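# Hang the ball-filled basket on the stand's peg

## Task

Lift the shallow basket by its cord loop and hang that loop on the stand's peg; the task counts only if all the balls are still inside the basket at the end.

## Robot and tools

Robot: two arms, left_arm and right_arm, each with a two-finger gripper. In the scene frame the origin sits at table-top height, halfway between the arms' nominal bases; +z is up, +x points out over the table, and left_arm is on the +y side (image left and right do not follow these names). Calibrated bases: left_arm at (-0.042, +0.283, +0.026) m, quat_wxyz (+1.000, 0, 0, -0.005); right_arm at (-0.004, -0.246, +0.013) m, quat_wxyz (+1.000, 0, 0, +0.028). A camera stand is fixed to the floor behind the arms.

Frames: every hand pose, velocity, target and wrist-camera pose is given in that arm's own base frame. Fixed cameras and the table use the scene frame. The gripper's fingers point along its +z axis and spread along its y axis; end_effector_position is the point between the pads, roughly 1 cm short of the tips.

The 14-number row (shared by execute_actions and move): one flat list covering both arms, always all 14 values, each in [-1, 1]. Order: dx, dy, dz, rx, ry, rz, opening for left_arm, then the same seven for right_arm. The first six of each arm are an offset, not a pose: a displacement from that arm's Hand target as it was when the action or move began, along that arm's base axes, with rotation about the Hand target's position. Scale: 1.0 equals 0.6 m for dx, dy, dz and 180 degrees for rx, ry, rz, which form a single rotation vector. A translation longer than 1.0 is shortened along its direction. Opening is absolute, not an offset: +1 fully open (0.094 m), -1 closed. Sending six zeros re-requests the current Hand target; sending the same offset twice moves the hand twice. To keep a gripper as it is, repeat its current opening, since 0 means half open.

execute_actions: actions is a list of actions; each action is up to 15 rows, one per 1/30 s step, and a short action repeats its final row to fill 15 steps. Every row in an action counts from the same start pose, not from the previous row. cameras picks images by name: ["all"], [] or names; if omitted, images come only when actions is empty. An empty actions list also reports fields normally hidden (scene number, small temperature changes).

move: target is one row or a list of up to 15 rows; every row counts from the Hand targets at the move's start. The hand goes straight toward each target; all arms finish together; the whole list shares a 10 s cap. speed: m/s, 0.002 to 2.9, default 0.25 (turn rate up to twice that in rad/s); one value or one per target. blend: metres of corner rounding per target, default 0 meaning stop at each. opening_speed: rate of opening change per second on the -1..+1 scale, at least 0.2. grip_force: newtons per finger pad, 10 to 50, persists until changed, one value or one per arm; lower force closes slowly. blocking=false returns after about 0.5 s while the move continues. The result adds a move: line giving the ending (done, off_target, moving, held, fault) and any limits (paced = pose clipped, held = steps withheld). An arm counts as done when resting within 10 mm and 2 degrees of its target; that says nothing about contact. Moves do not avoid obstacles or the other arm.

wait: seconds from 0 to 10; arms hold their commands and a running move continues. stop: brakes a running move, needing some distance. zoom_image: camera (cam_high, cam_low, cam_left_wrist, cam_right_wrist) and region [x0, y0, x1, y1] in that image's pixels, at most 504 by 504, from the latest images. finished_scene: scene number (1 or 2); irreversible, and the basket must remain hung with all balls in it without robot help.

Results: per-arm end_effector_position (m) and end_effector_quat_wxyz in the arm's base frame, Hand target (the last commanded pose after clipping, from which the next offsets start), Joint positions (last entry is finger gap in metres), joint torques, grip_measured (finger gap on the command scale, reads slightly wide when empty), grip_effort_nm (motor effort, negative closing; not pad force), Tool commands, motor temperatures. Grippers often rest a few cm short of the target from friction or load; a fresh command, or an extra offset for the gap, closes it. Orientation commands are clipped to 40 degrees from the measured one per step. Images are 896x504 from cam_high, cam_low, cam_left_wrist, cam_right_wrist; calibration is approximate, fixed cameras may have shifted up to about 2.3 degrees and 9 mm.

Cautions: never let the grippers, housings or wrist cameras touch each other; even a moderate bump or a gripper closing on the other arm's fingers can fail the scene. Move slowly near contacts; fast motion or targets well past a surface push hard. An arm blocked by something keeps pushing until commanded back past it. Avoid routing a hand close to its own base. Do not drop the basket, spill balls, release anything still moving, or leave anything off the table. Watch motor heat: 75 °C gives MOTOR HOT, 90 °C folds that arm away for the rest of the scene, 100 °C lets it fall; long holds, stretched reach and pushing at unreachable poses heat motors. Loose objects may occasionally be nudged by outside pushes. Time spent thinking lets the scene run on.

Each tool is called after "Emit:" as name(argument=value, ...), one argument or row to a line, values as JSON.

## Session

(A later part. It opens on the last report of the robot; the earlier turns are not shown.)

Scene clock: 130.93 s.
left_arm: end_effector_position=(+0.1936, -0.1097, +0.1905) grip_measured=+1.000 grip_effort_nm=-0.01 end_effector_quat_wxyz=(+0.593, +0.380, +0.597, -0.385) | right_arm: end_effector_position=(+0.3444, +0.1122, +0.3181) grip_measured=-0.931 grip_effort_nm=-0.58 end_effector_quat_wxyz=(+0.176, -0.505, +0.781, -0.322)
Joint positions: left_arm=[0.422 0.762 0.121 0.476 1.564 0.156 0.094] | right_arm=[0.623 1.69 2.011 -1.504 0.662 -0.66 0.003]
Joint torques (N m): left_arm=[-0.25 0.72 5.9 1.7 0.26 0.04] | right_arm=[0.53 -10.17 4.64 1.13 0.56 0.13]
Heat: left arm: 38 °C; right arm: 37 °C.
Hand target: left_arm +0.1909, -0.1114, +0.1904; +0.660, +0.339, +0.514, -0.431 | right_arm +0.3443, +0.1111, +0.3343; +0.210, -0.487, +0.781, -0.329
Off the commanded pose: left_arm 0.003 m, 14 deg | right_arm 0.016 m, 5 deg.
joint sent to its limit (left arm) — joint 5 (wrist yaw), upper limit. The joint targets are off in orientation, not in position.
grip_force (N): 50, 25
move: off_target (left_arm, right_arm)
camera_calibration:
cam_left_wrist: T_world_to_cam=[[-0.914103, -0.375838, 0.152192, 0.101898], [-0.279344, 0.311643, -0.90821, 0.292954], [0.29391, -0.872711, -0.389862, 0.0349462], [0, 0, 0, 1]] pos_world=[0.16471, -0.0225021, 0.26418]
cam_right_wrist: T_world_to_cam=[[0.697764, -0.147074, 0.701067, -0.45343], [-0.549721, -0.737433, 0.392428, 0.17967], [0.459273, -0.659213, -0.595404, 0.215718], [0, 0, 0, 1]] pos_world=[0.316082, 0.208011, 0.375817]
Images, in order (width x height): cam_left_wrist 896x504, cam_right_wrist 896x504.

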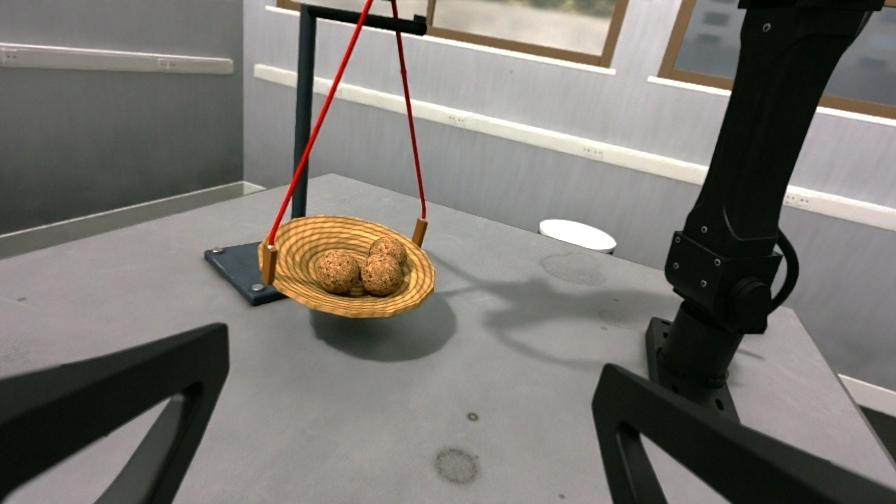

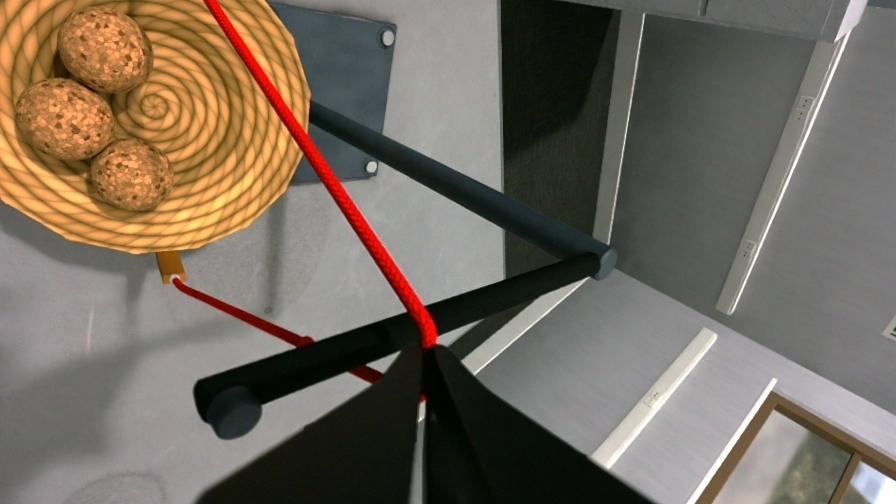

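Emit:
move(
  target=[0,0,0.067,0.071,0.032,0,1,0,0,-0.007,0,0,0,-1],
  speed=0.08,
  cameras=["cam_left_wrist","cam_right_wrist"],
)

Emit:
zoom_image(
  camera="cam_left_wrist",
  region=[300, 20, 460, 140],
)

Emit:
zoom_image(
  camera="cam_right_wrist",
  region=[296, 260, 546, 460],
)

Scene clock: 134.80 s.
left_arm: end_effector_position=(+0.1929, -0.1102, +0.2205) grip_measured=+1.000 grip_effort_nm=-0.01 end_effector_quat_wxyz=(+0.588, +0.373, +0.601, -0.392) | right_arm: end_effector_position=(+0.3443, +0.1122, +0.3141) grip_measured=-0.931 grip_effort_nm=-0.58 end_effector_quat_wxyz=(+0.177, -0.505, +0.781, -0.322)
Joint positions: left_arm=[0.421 0.682 0.193 0.457 1.564 0 0.094] | right_arm=[0.623 1.679 1.979 -1.483 0.662 -0.66 0.003]
Joint torques (N m): left_arm=[-0.28 -0.12 8.53 1.53 0.17 -0.06] | right_arm=[0.55 -10.07 4.64 1.12 0.55 0.13]
Heat: left arm: 38 °C; right arm: 37 °C.
Hand target: left_arm +0.1909, -0.1114, +0.2306; +0.591, +0.388, +0.591, -0.387 | right_arm +0.3443, +0.1111, +0.3302; +0.210, -0.487, +0.781, -0.329
Off the commanded pose: left_arm 0.010 m, 2 deg | right_arm 0.016 m, 4 deg.
grip_force (N): 50, 25
move: off_target (right_arm)
camera_calibration:
cam_left_wrist: T_world_to_cam=[[-0.911053, -0.373576, 0.174424, 0.0912591], [-0.297449, 0.302613, -0.90551, 0.322017], [0.285494, -0.87685, -0.386816, 0.0469385], [0, 0, 0, 1]] pos_world=[0.165525, -0.0221961, 0.293828]
cam_right_wrist: T_world_to_cam=[[0.69698, -0.147824, 0.701688, -0.450399], [-0.550302, -0.737646, 0.391211, 0.181697], [0.459767, -0.658807, -0.595473, 0.213207], [0, 0, 0, 1]] pos_world=[0.315882, 0.207911, 0.371917]
Images, in order (width x height): cam_left_wrist 896x504, cam_right_wrist 896x504.

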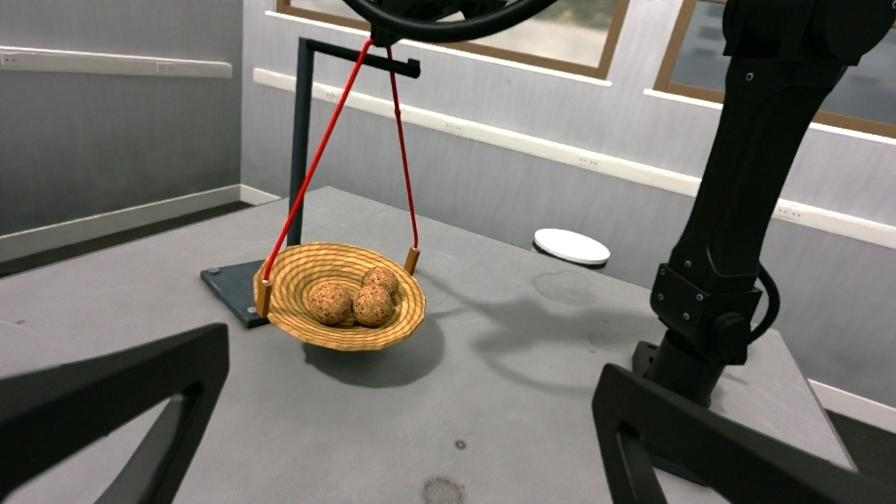

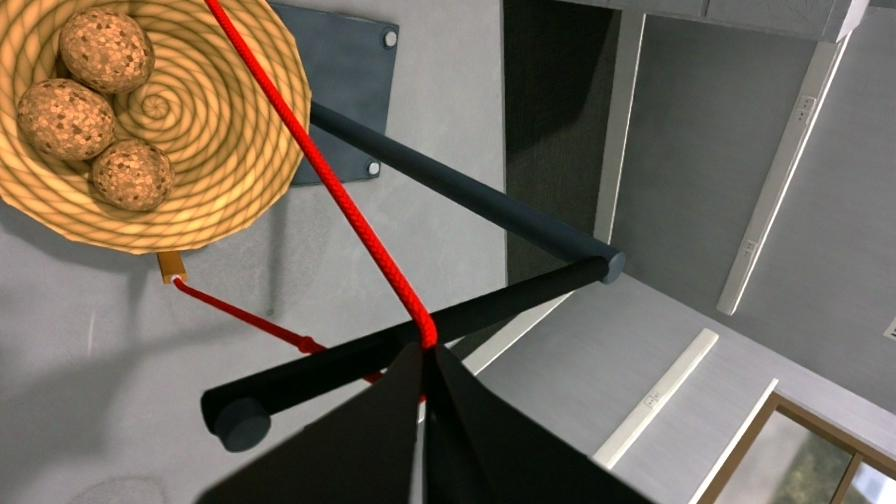

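Scaled by 3.150 from the camera's 896x504 image, which has a finer 1280x720 frame.

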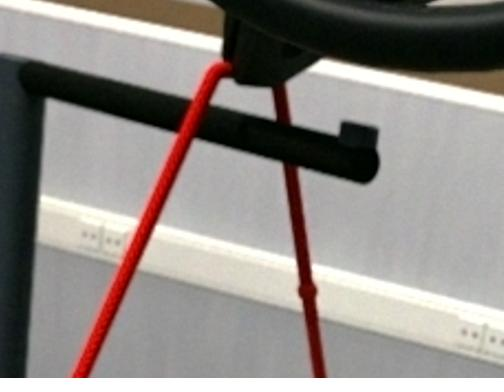

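Scaled by 2.016 from the camera's 896x504 image, which has a finer 1280x720 frame.

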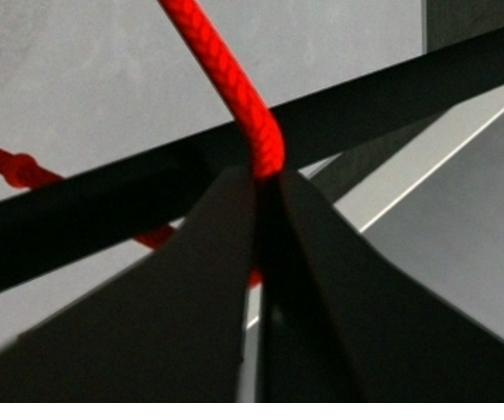

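Emit:
move(
  target=[0,0,0,0,0,0,1,0,0,-0.0115,0,0,0,-1],
  speed=0.03,
  cameras=["cam_left_wrist","cam_right_wrist"],
)

Emit:
zoom_image(
  camera="cam_left_wrist",
  region=[320, 10, 440, 100],
)

Emit:
zoom_image(
  camera="cam_right_wrist",
  region=[296, 260, 546, 460],
)

Scene clock: 136.93 s.
left_arm: end_effector_position=(+0.1929, -0.1102, +0.2205) grip_measured=+1.000 grip_effort_nm=-0.01 end_effector_quat_wxyz=(+0.588, +0.372, +0.601, -0.393) | right_arm: end_effector_position=(+0.3438, +0.1118, +0.3075) grip_measured=-0.931 grip_effort_nm=-0.58 end_effector_quat_wxyz=(+0.177, -0.505, +0.781, -0.322)
Joint positions: left_arm=[0.421 0.682 0.193 0.457 1.564 -0.003 0.094] | right_arm=[0.623 1.661 1.929 -1.45 0.662 -0.66 0.003]
Joint torques (N m): left_arm=[-0.29 -0.18 8.49 1.57 0.17 -0.07] | right_arm=[0.58 -9.95 4.77 1.13 0.55 0.14]
Heat: left arm: 38 °C; right arm: 37 °C.
Hand target: left_arm +0.1909, -0.1114, +0.2306; +0.591, +0.388, +0.591, -0.387 | right_arm +0.3442, +0.1111, +0.3233; +0.210, -0.487, +0.781, -0.329
Off the commanded pose: left_arm 0.010 m, 2 deg | right_arm 0.016 m, 4 deg.
grip_force (N): 50, 25
move: off_target (right_arm)
camera_calibration:
cam_left_wrist: T_world_to_cam=[[-0.910615, -0.373415, 0.177035, 0.0905717], [-0.29964, 0.301586, -0.905131, 0.322149], [0.284598, -0.877273, -0.386519, 0.0470086], [0, 0, 0, 1]] pos_world=[0.165626, -0.0220953, 0.293722]
cam_right_wrist: T_world_to_cam=[[0.69698, -0.147824, 0.701688, -0.445478], [-0.550302, -0.737646, 0.391211, 0.183709], [0.459767, -0.658807, -0.595473, 0.209243], [0, 0, 0, 1]] pos_world=[0.315382, 0.207511, 0.365317]
Images, in order (width x height): cam_left_wrist 896x504, cam_right_wrist 896x504.

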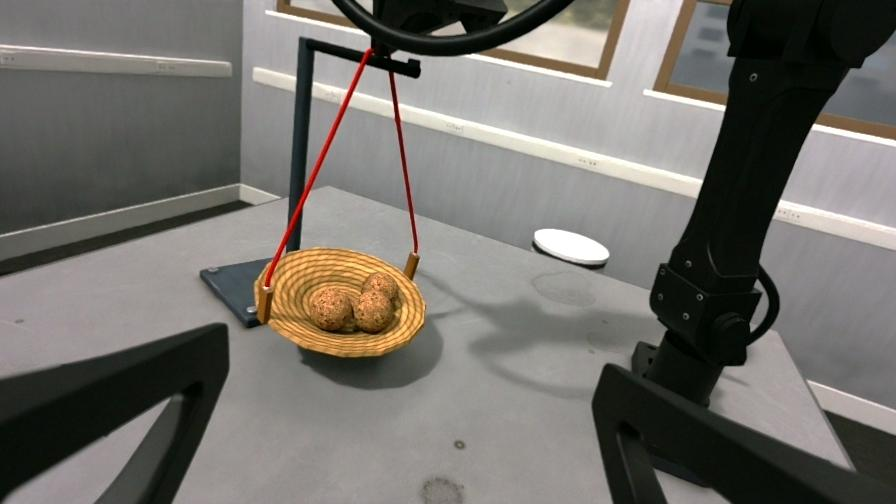

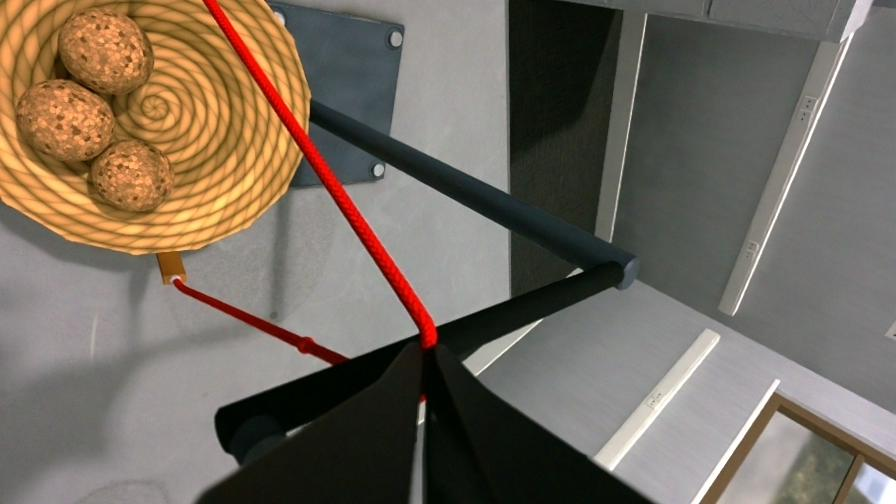

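Scaled by 4.200 from the camera's 896x504 image, which has a finer 1280x720 frame.

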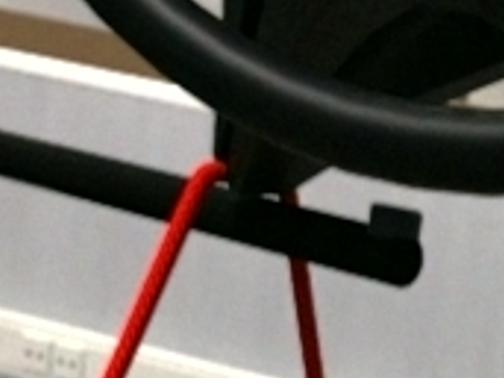

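Scaled by 2.016 from the camera's 896x504 image, which has a finer 1280x720 frame.

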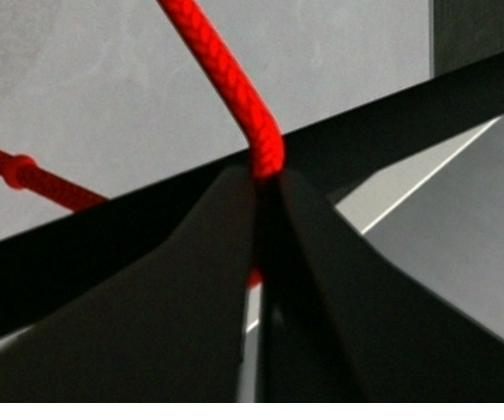

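Emit:
move(
  target=[0,0,0,0,0,0,1,0,0,0.004,0,0,0,-0.75],
  speed=0.03,
  opening_speed=0.2,
  cameras=["cam_left_wrist","cam_right_wrist"],
)

Emit:
zoom_image(
  camera="cam_left_wrist",
  region=[320, 10, 440, 100],
)

Emit:
zoom_image(
  camera="cam_right_wrist",
  region=[296, 260, 546, 460],
)

Scene clock: 141.50 s.
left_arm: end_effector_position=(+0.1929, -0.1102, +0.2205) grip_measured=+1.000 grip_effort_nm=-0.01 end_effector_quat_wxyz=(+0.588, +0.372, +0.601, -0.393) | right_arm: end_effector_position=(+0.3441, +0.1112, +0.3092) grip_measured=-0.752 grip_effort_nm=0.07 end_effector_quat_wxyz=(+0.179, -0.503, +0.781, -0.324)
Joint positions: left_arm=[0.421 0.682 0.193 0.457 1.564 -0.003 0.094] | right_arm=[0.623 1.658 1.929 -1.447 0.667 -0.66 0.012]
Joint torques (N m): left_arm=[-0.27 -0.1 8.43 1.57 0.18 -0.05] | right_arm=[0.55 -9.2 5.85 1.04 0.51 0.12]
Heat: left arm: 38 °C; right arm: 37 °C.
Hand target: left_arm +0.1909, -0.1114, +0.2306; +0.591, +0.388, +0.591, -0.387 | right_arm +0.3442, +0.1111, +0.3256; +0.210, -0.487, +0.781, -0.329
Off the commanded pose: left_arm 0.010 m, 2 deg | right_arm 0.017 m, 4 deg.
grip_force (N): 50, 25
move: off_target (right_arm)
camera_calibration:
cam_left_wrist: T_world_to_cam=[[-0.910615, -0.373415, 0.177035, 0.0905717], [-0.29964, 0.301586, -0.905131, 0.322149], [0.284598, -0.877273, -0.386519, 0.0470086], [0, 0, 0, 1]] pos_world=[0.165626, -0.0220953, 0.293722]
cam_right_wrist: T_world_to_cam=[[0.691509, -0.148928, 0.706849, -0.44654], [-0.554598, -0.73644, 0.387399, 0.185349], [0.462857, -0.659907, -0.59185, 0.207628], [0, 0, 0, 1]] pos_world=[0.315479, 0.207011, 0.366717]
Images, in order (width x height): cam_left_wrist 896x504, cam_right_wrist 896x504.

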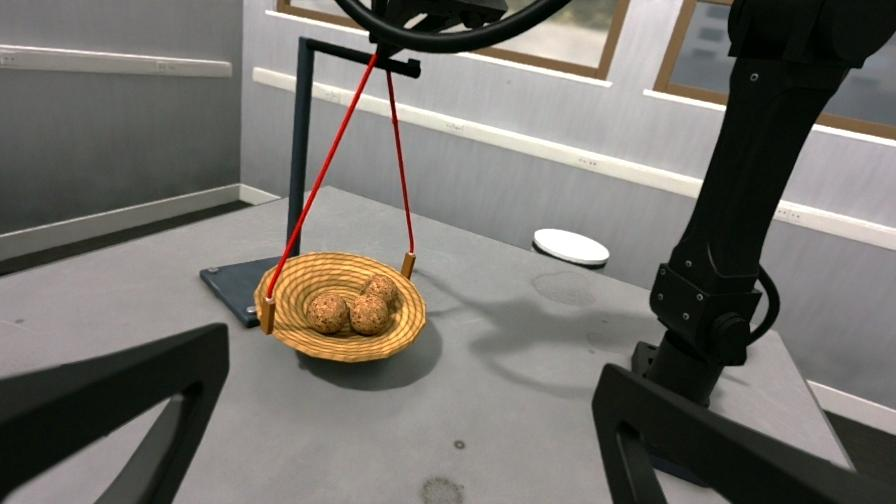

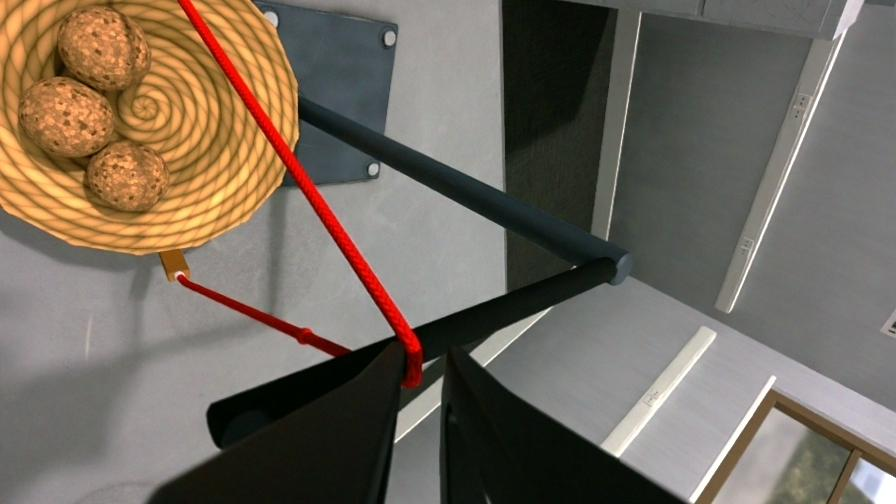

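Scaled by 4.200 from the camera's 896x504 image, which has a finer 1280x720 frame.

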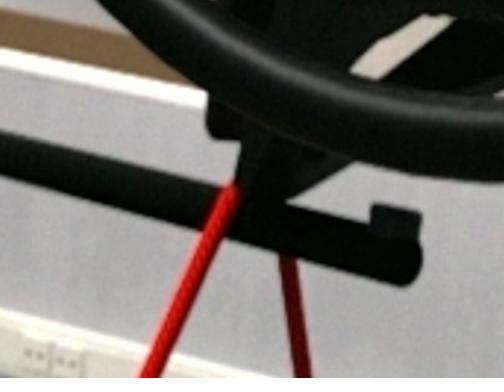

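Scaled by 2.016 from the camera's 896x504 image, which has a finer 1280x720 frame.

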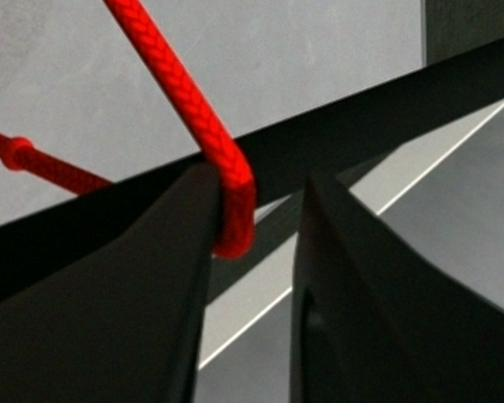

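Emit:
move(
  target=[0,0,0,0,0,0,1,-0.012,0.007,0.012,0,0,0,-0.7],
  speed=0.03,
  opening_speed=0.3,
  cameras=["cam_left_wrist","cam_right_wrist"],
)

Emit:
zoom_image(
  camera="cam_left_wrist",
  region=[320, 10, 440, 100],
)

Emit:
zoom_image(
  camera="cam_right_wrist",
  region=[296, 260, 546, 460],
)

Scene clock: 146.13 s.
left_arm: end_effector_position=(+0.1929, -0.1102, +0.2205) grip_measured=+1.000 grip_effort_nm=-0.01 end_effector_quat_wxyz=(+0.588, +0.372, +0.601, -0.393) | right_arm: end_effector_position=(+0.3401, +0.1182, +0.3177) grip_measured=-0.702 grip_effort_nm=0.07 end_effector_quat_wxyz=(+0.193, -0.499, +0.780, -0.324)
Joint positions: left_arm=[0.421 0.682 0.193 0.457 1.564 -0.003 0.094] | right_arm=[0.652 1.658 1.958 -1.467 0.679 -0.632 0.014]
Joint torques (N m): left_arm=[-0.23 -0.13 8.44 1.56 0.18 -0.06] | right_arm=[0.49 -8.06 7.3 0.72 0.51 0.16]
Heat: left arm: 38 °C; right arm: 37 °C.
Hand target: left_arm +0.1909, -0.1114, +0.2306; +0.591, +0.388, +0.591, -0.387 | right_arm +0.3370, +0.1154, +0.3329; +0.210, -0.487, +0.781, -0.329
Off the commanded pose: left_arm 0.010 m, 2 deg | right_arm 0.016 m, 3 deg.
grip_force (N): 50, 25
move: off_target (right_arm)
camera_calibration:
cam_left_wrist: T_world_to_cam=[[-0.910615, -0.373415, 0.177035, 0.0905717], [-0.29964, 0.301586, -0.905131, 0.322149], [0.284598, -0.877273, -0.386519, 0.0470086], [0, 0, 0, 1]] pos_world=[0.165626, -0.0220953, 0.293722]
cam_right_wrist: T_world_to_cam=[[0.675128, -0.157141, 0.720769, -0.446665], [-0.56078, -0.744131, 0.363036, 0.195788], [0.479299, -0.649289, -0.590505, 0.21193], [0, 0, 0, 1]] pos_world=[0.309773, 0.213106, 0.37601]
Images, in order (width x height): cam_left_wrist 896x504, cam_right_wrist 896x504.

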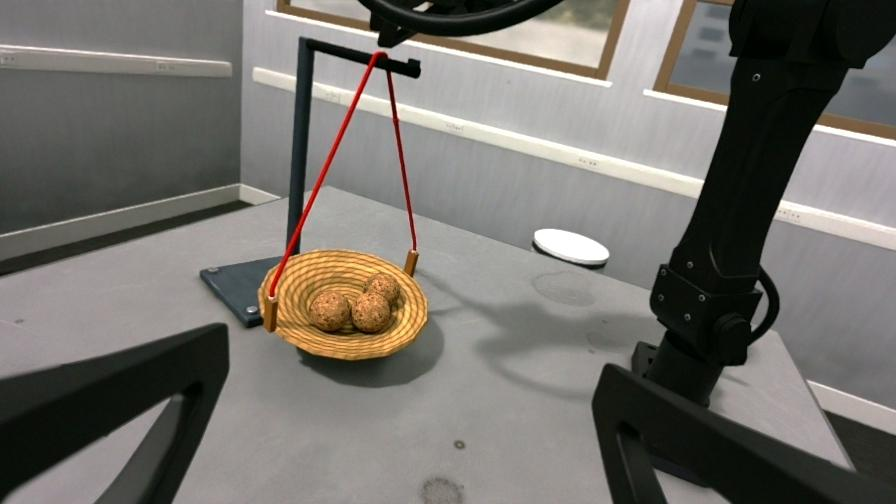

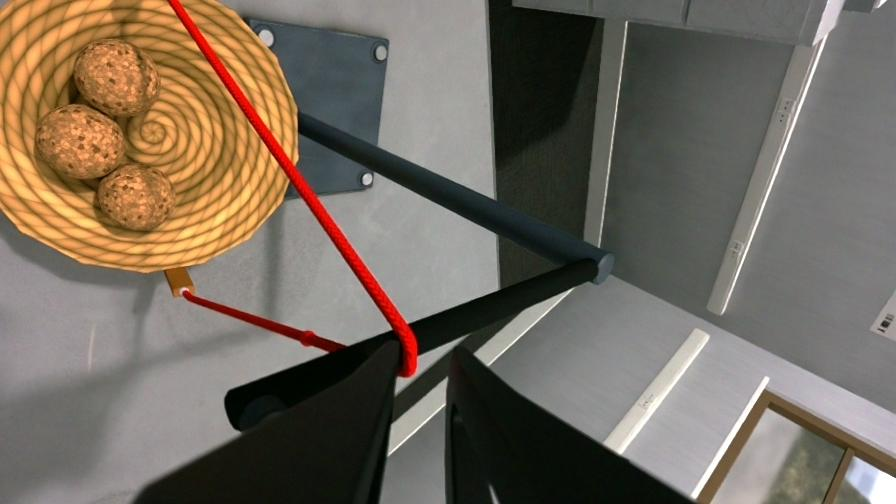

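Scaled by 4.200 from the camera's 896x504 image, which has a finer 1280x720 frame.

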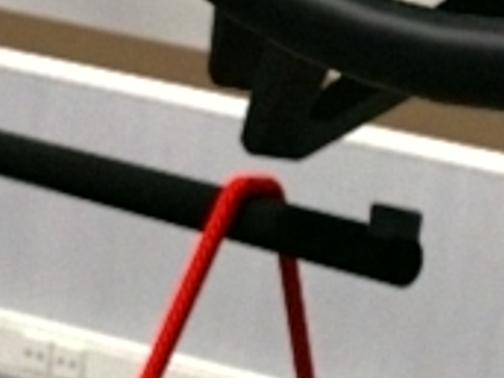

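Scaled by 2.016 from the camera's 896x504 image, which has a finer 1280x720 frame.

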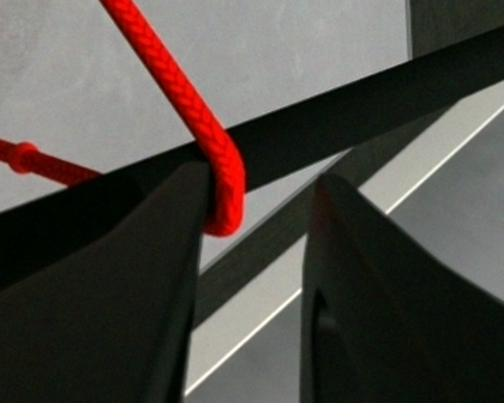

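Emit:
move(
  target=[
    [0,0,0,0,0,0,1,-0.04,0.022,0.055,0,0,0,-0.7],
    [0,0,0,0,0,0,1,-0.16,0.075,0.06,0,0,0,-0.7],
  ],
  speed=[0.06,0.12],
  blend=[0.02,0],
  cameras=["cam_high","cam_low","cam_left_wrist"],
)

Emit:
zoom_image(
  camera="cam_low",
  region=[370, 150, 500, 300],
)

Scene clock: 149.27 s.
left_arm: end_effector_position=(+0.1929, -0.1102, +0.2205) grip_measured=+1.000 grip_effort_nm=-0.01 end_effector_quat_wxyz=(+0.588, +0.372, +0.601, -0.393) | right_arm: end_effector_position=(+0.2435, +0.1662, +0.3643) grip_measured=-0.702 grip_effort_nm=0.07 end_effector_quat_wxyz=(+0.318, -0.522, +0.735, -0.294)
Joint positions: left_arm=[0.421 0.682 0.193 0.457 1.564 -0.003 0.094] | right_arm=[1.053 1.443 1.89 -1.574 0.807 -0.375 0.014]
Joint torques (N m): left_arm=[-0.28 -0.14 8.46 1.58 0.18 -0.06] | right_arm=[0.44 -5.52 3.96 0.79 0.61 0.14]
Heat: left arm: 38 °C; right arm: 37 °C.
Hand target: left_arm +0.1909, -0.1114, +0.2306; +0.591, +0.388, +0.591, -0.387 | right_arm +0.2410, +0.1603, +0.3689; +0.210, -0.487, +0.781, -0.329
Off the commanded pose: left_arm 0.010 m, 2 deg | right_arm 0.008 m, 15 deg.
joint sent to its limit (right arm) — joint 4 (wrist pitch), lower limit. The joint targets are off in orientation, not in position.
grip_force (N): 50, 25
move: off_target (right_arm)
camera_calibration:
cam_left_wrist: T_world_to_cam=[[-0.910615, -0.373415, 0.177035, 0.0905717], [-0.29964, 0.301586, -0.905131, 0.322149], [0.284598, -0.877273, -0.386519, 0.0470086], [0, 0, 0, 1]] pos_world=[0.165626, -0.0220953, 0.293722]
Images, in order (width x height): cam_high 896x504, cam_low 896x504, cam_left_wrist 896x504.

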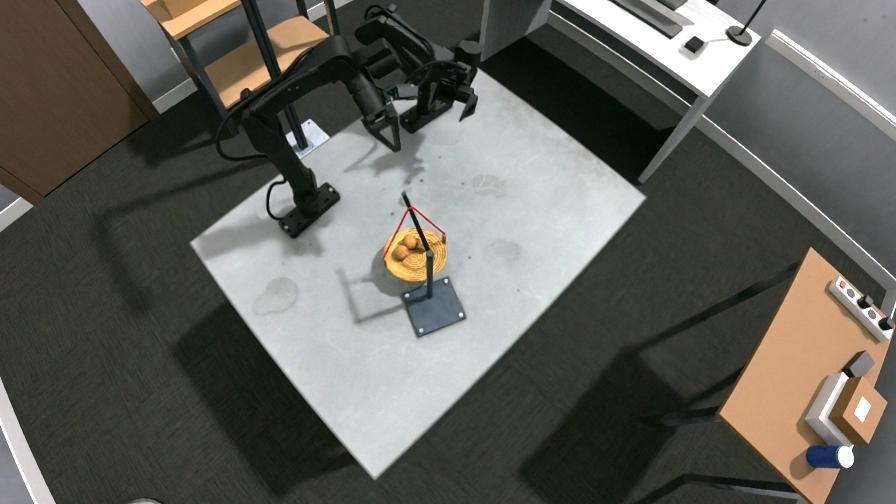

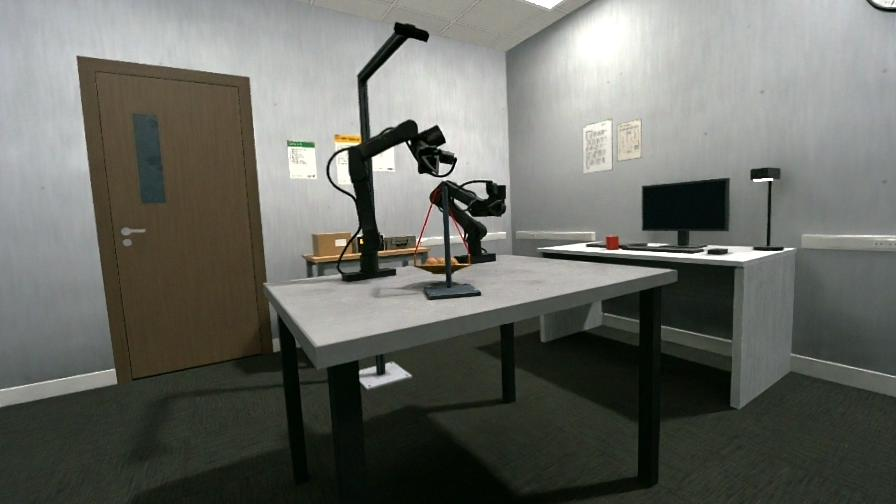

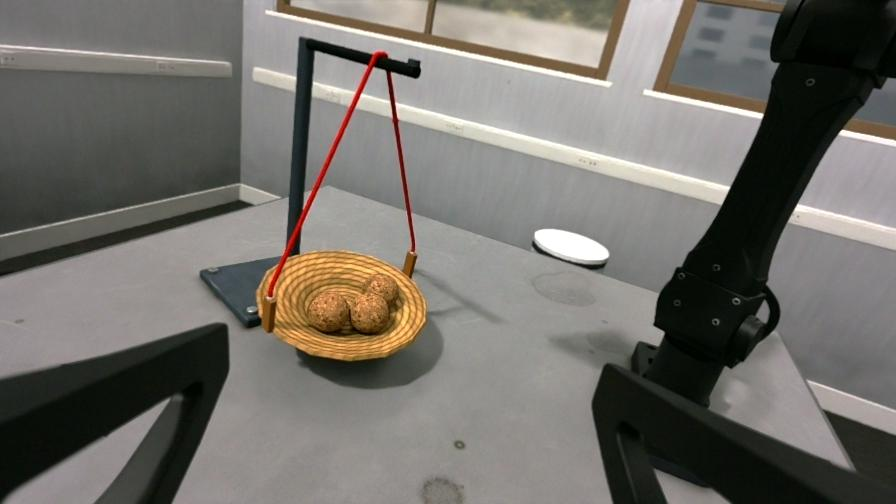

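Scaled by 3.360 from the camera's 896x504 image, which has a finer 1280x720 frame.

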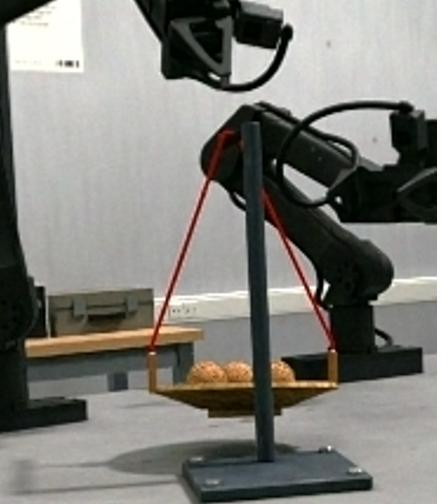

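Emit:
execute_actions(
  actions=[],
  cameras=["cam_low", "cam_high"],
)

Scene clock: 150.13 s.
left_arm: end_effector_position=(+0.1929, -0.1102, +0.2205) grip_measured=+1.000 grip_effort_nm=-0.01 end_effector_quat_wxyz=(+0.588, +0.372, +0.601, -0.393) | right_arm: end_effector_position=(+0.2435, +0.1662, +0.3643) grip_measured=-0.702 grip_effort_nm=0.07 end_effector_quat_wxyz=(+0.318, -0.522, +0.735, -0.294)
Joint positions: left_arm=[0.421 0.682 0.193 0.457 1.564 -0.003 0.094] | right_arm=[1.053 1.443 1.89 -1.574 0.807 -0.374 0.014]
Joint velocities: within noise
Joint torques (N m): left_arm=[-0.25 -0.16 8.39 1.55 0.17 -0.05] | right_arm=[0.46 -5.52 3.97 0.79 0.61 0.16]
Motor temperatures (°C): left_arm=[30 25 38 33 28 26 26] | right_arm=[24 32 37 25 28 24 24]
Heat: left arm: 38 °C; right arm: 37 °C.
Hand target: left_arm +0.1909, -0.1114, +0.2306; +0.591, +0.388, +0.591, -0.387 | right_arm +0.2410, +0.1603, +0.3689; +0.210, -0.487, +0.781, -0.329
Tool commands: left_gripper/opening=+1.0 right_gripper/opening=-0.7
Off the commanded pose: left_arm 0.010 m, 2 deg | right_arm 0.008 m, 15 deg.
grip_force (N): 50, 25
Images, in order (width x height): cam_high 896x504, cam_low 896x504.

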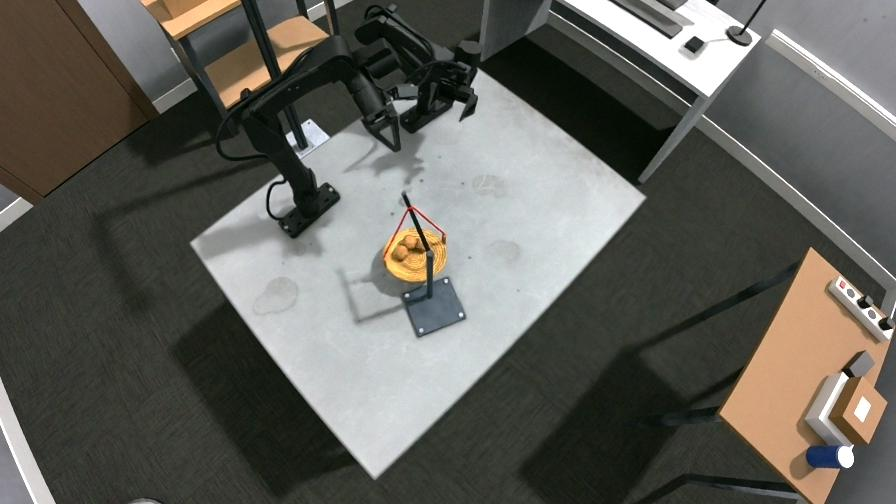

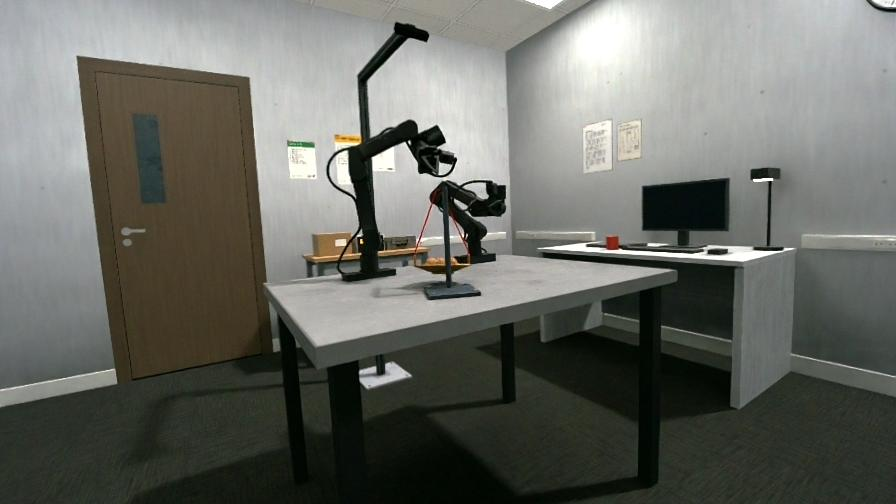

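Emit:
finished_scene(
  scene=2,
)

The scene is finished: the task was done.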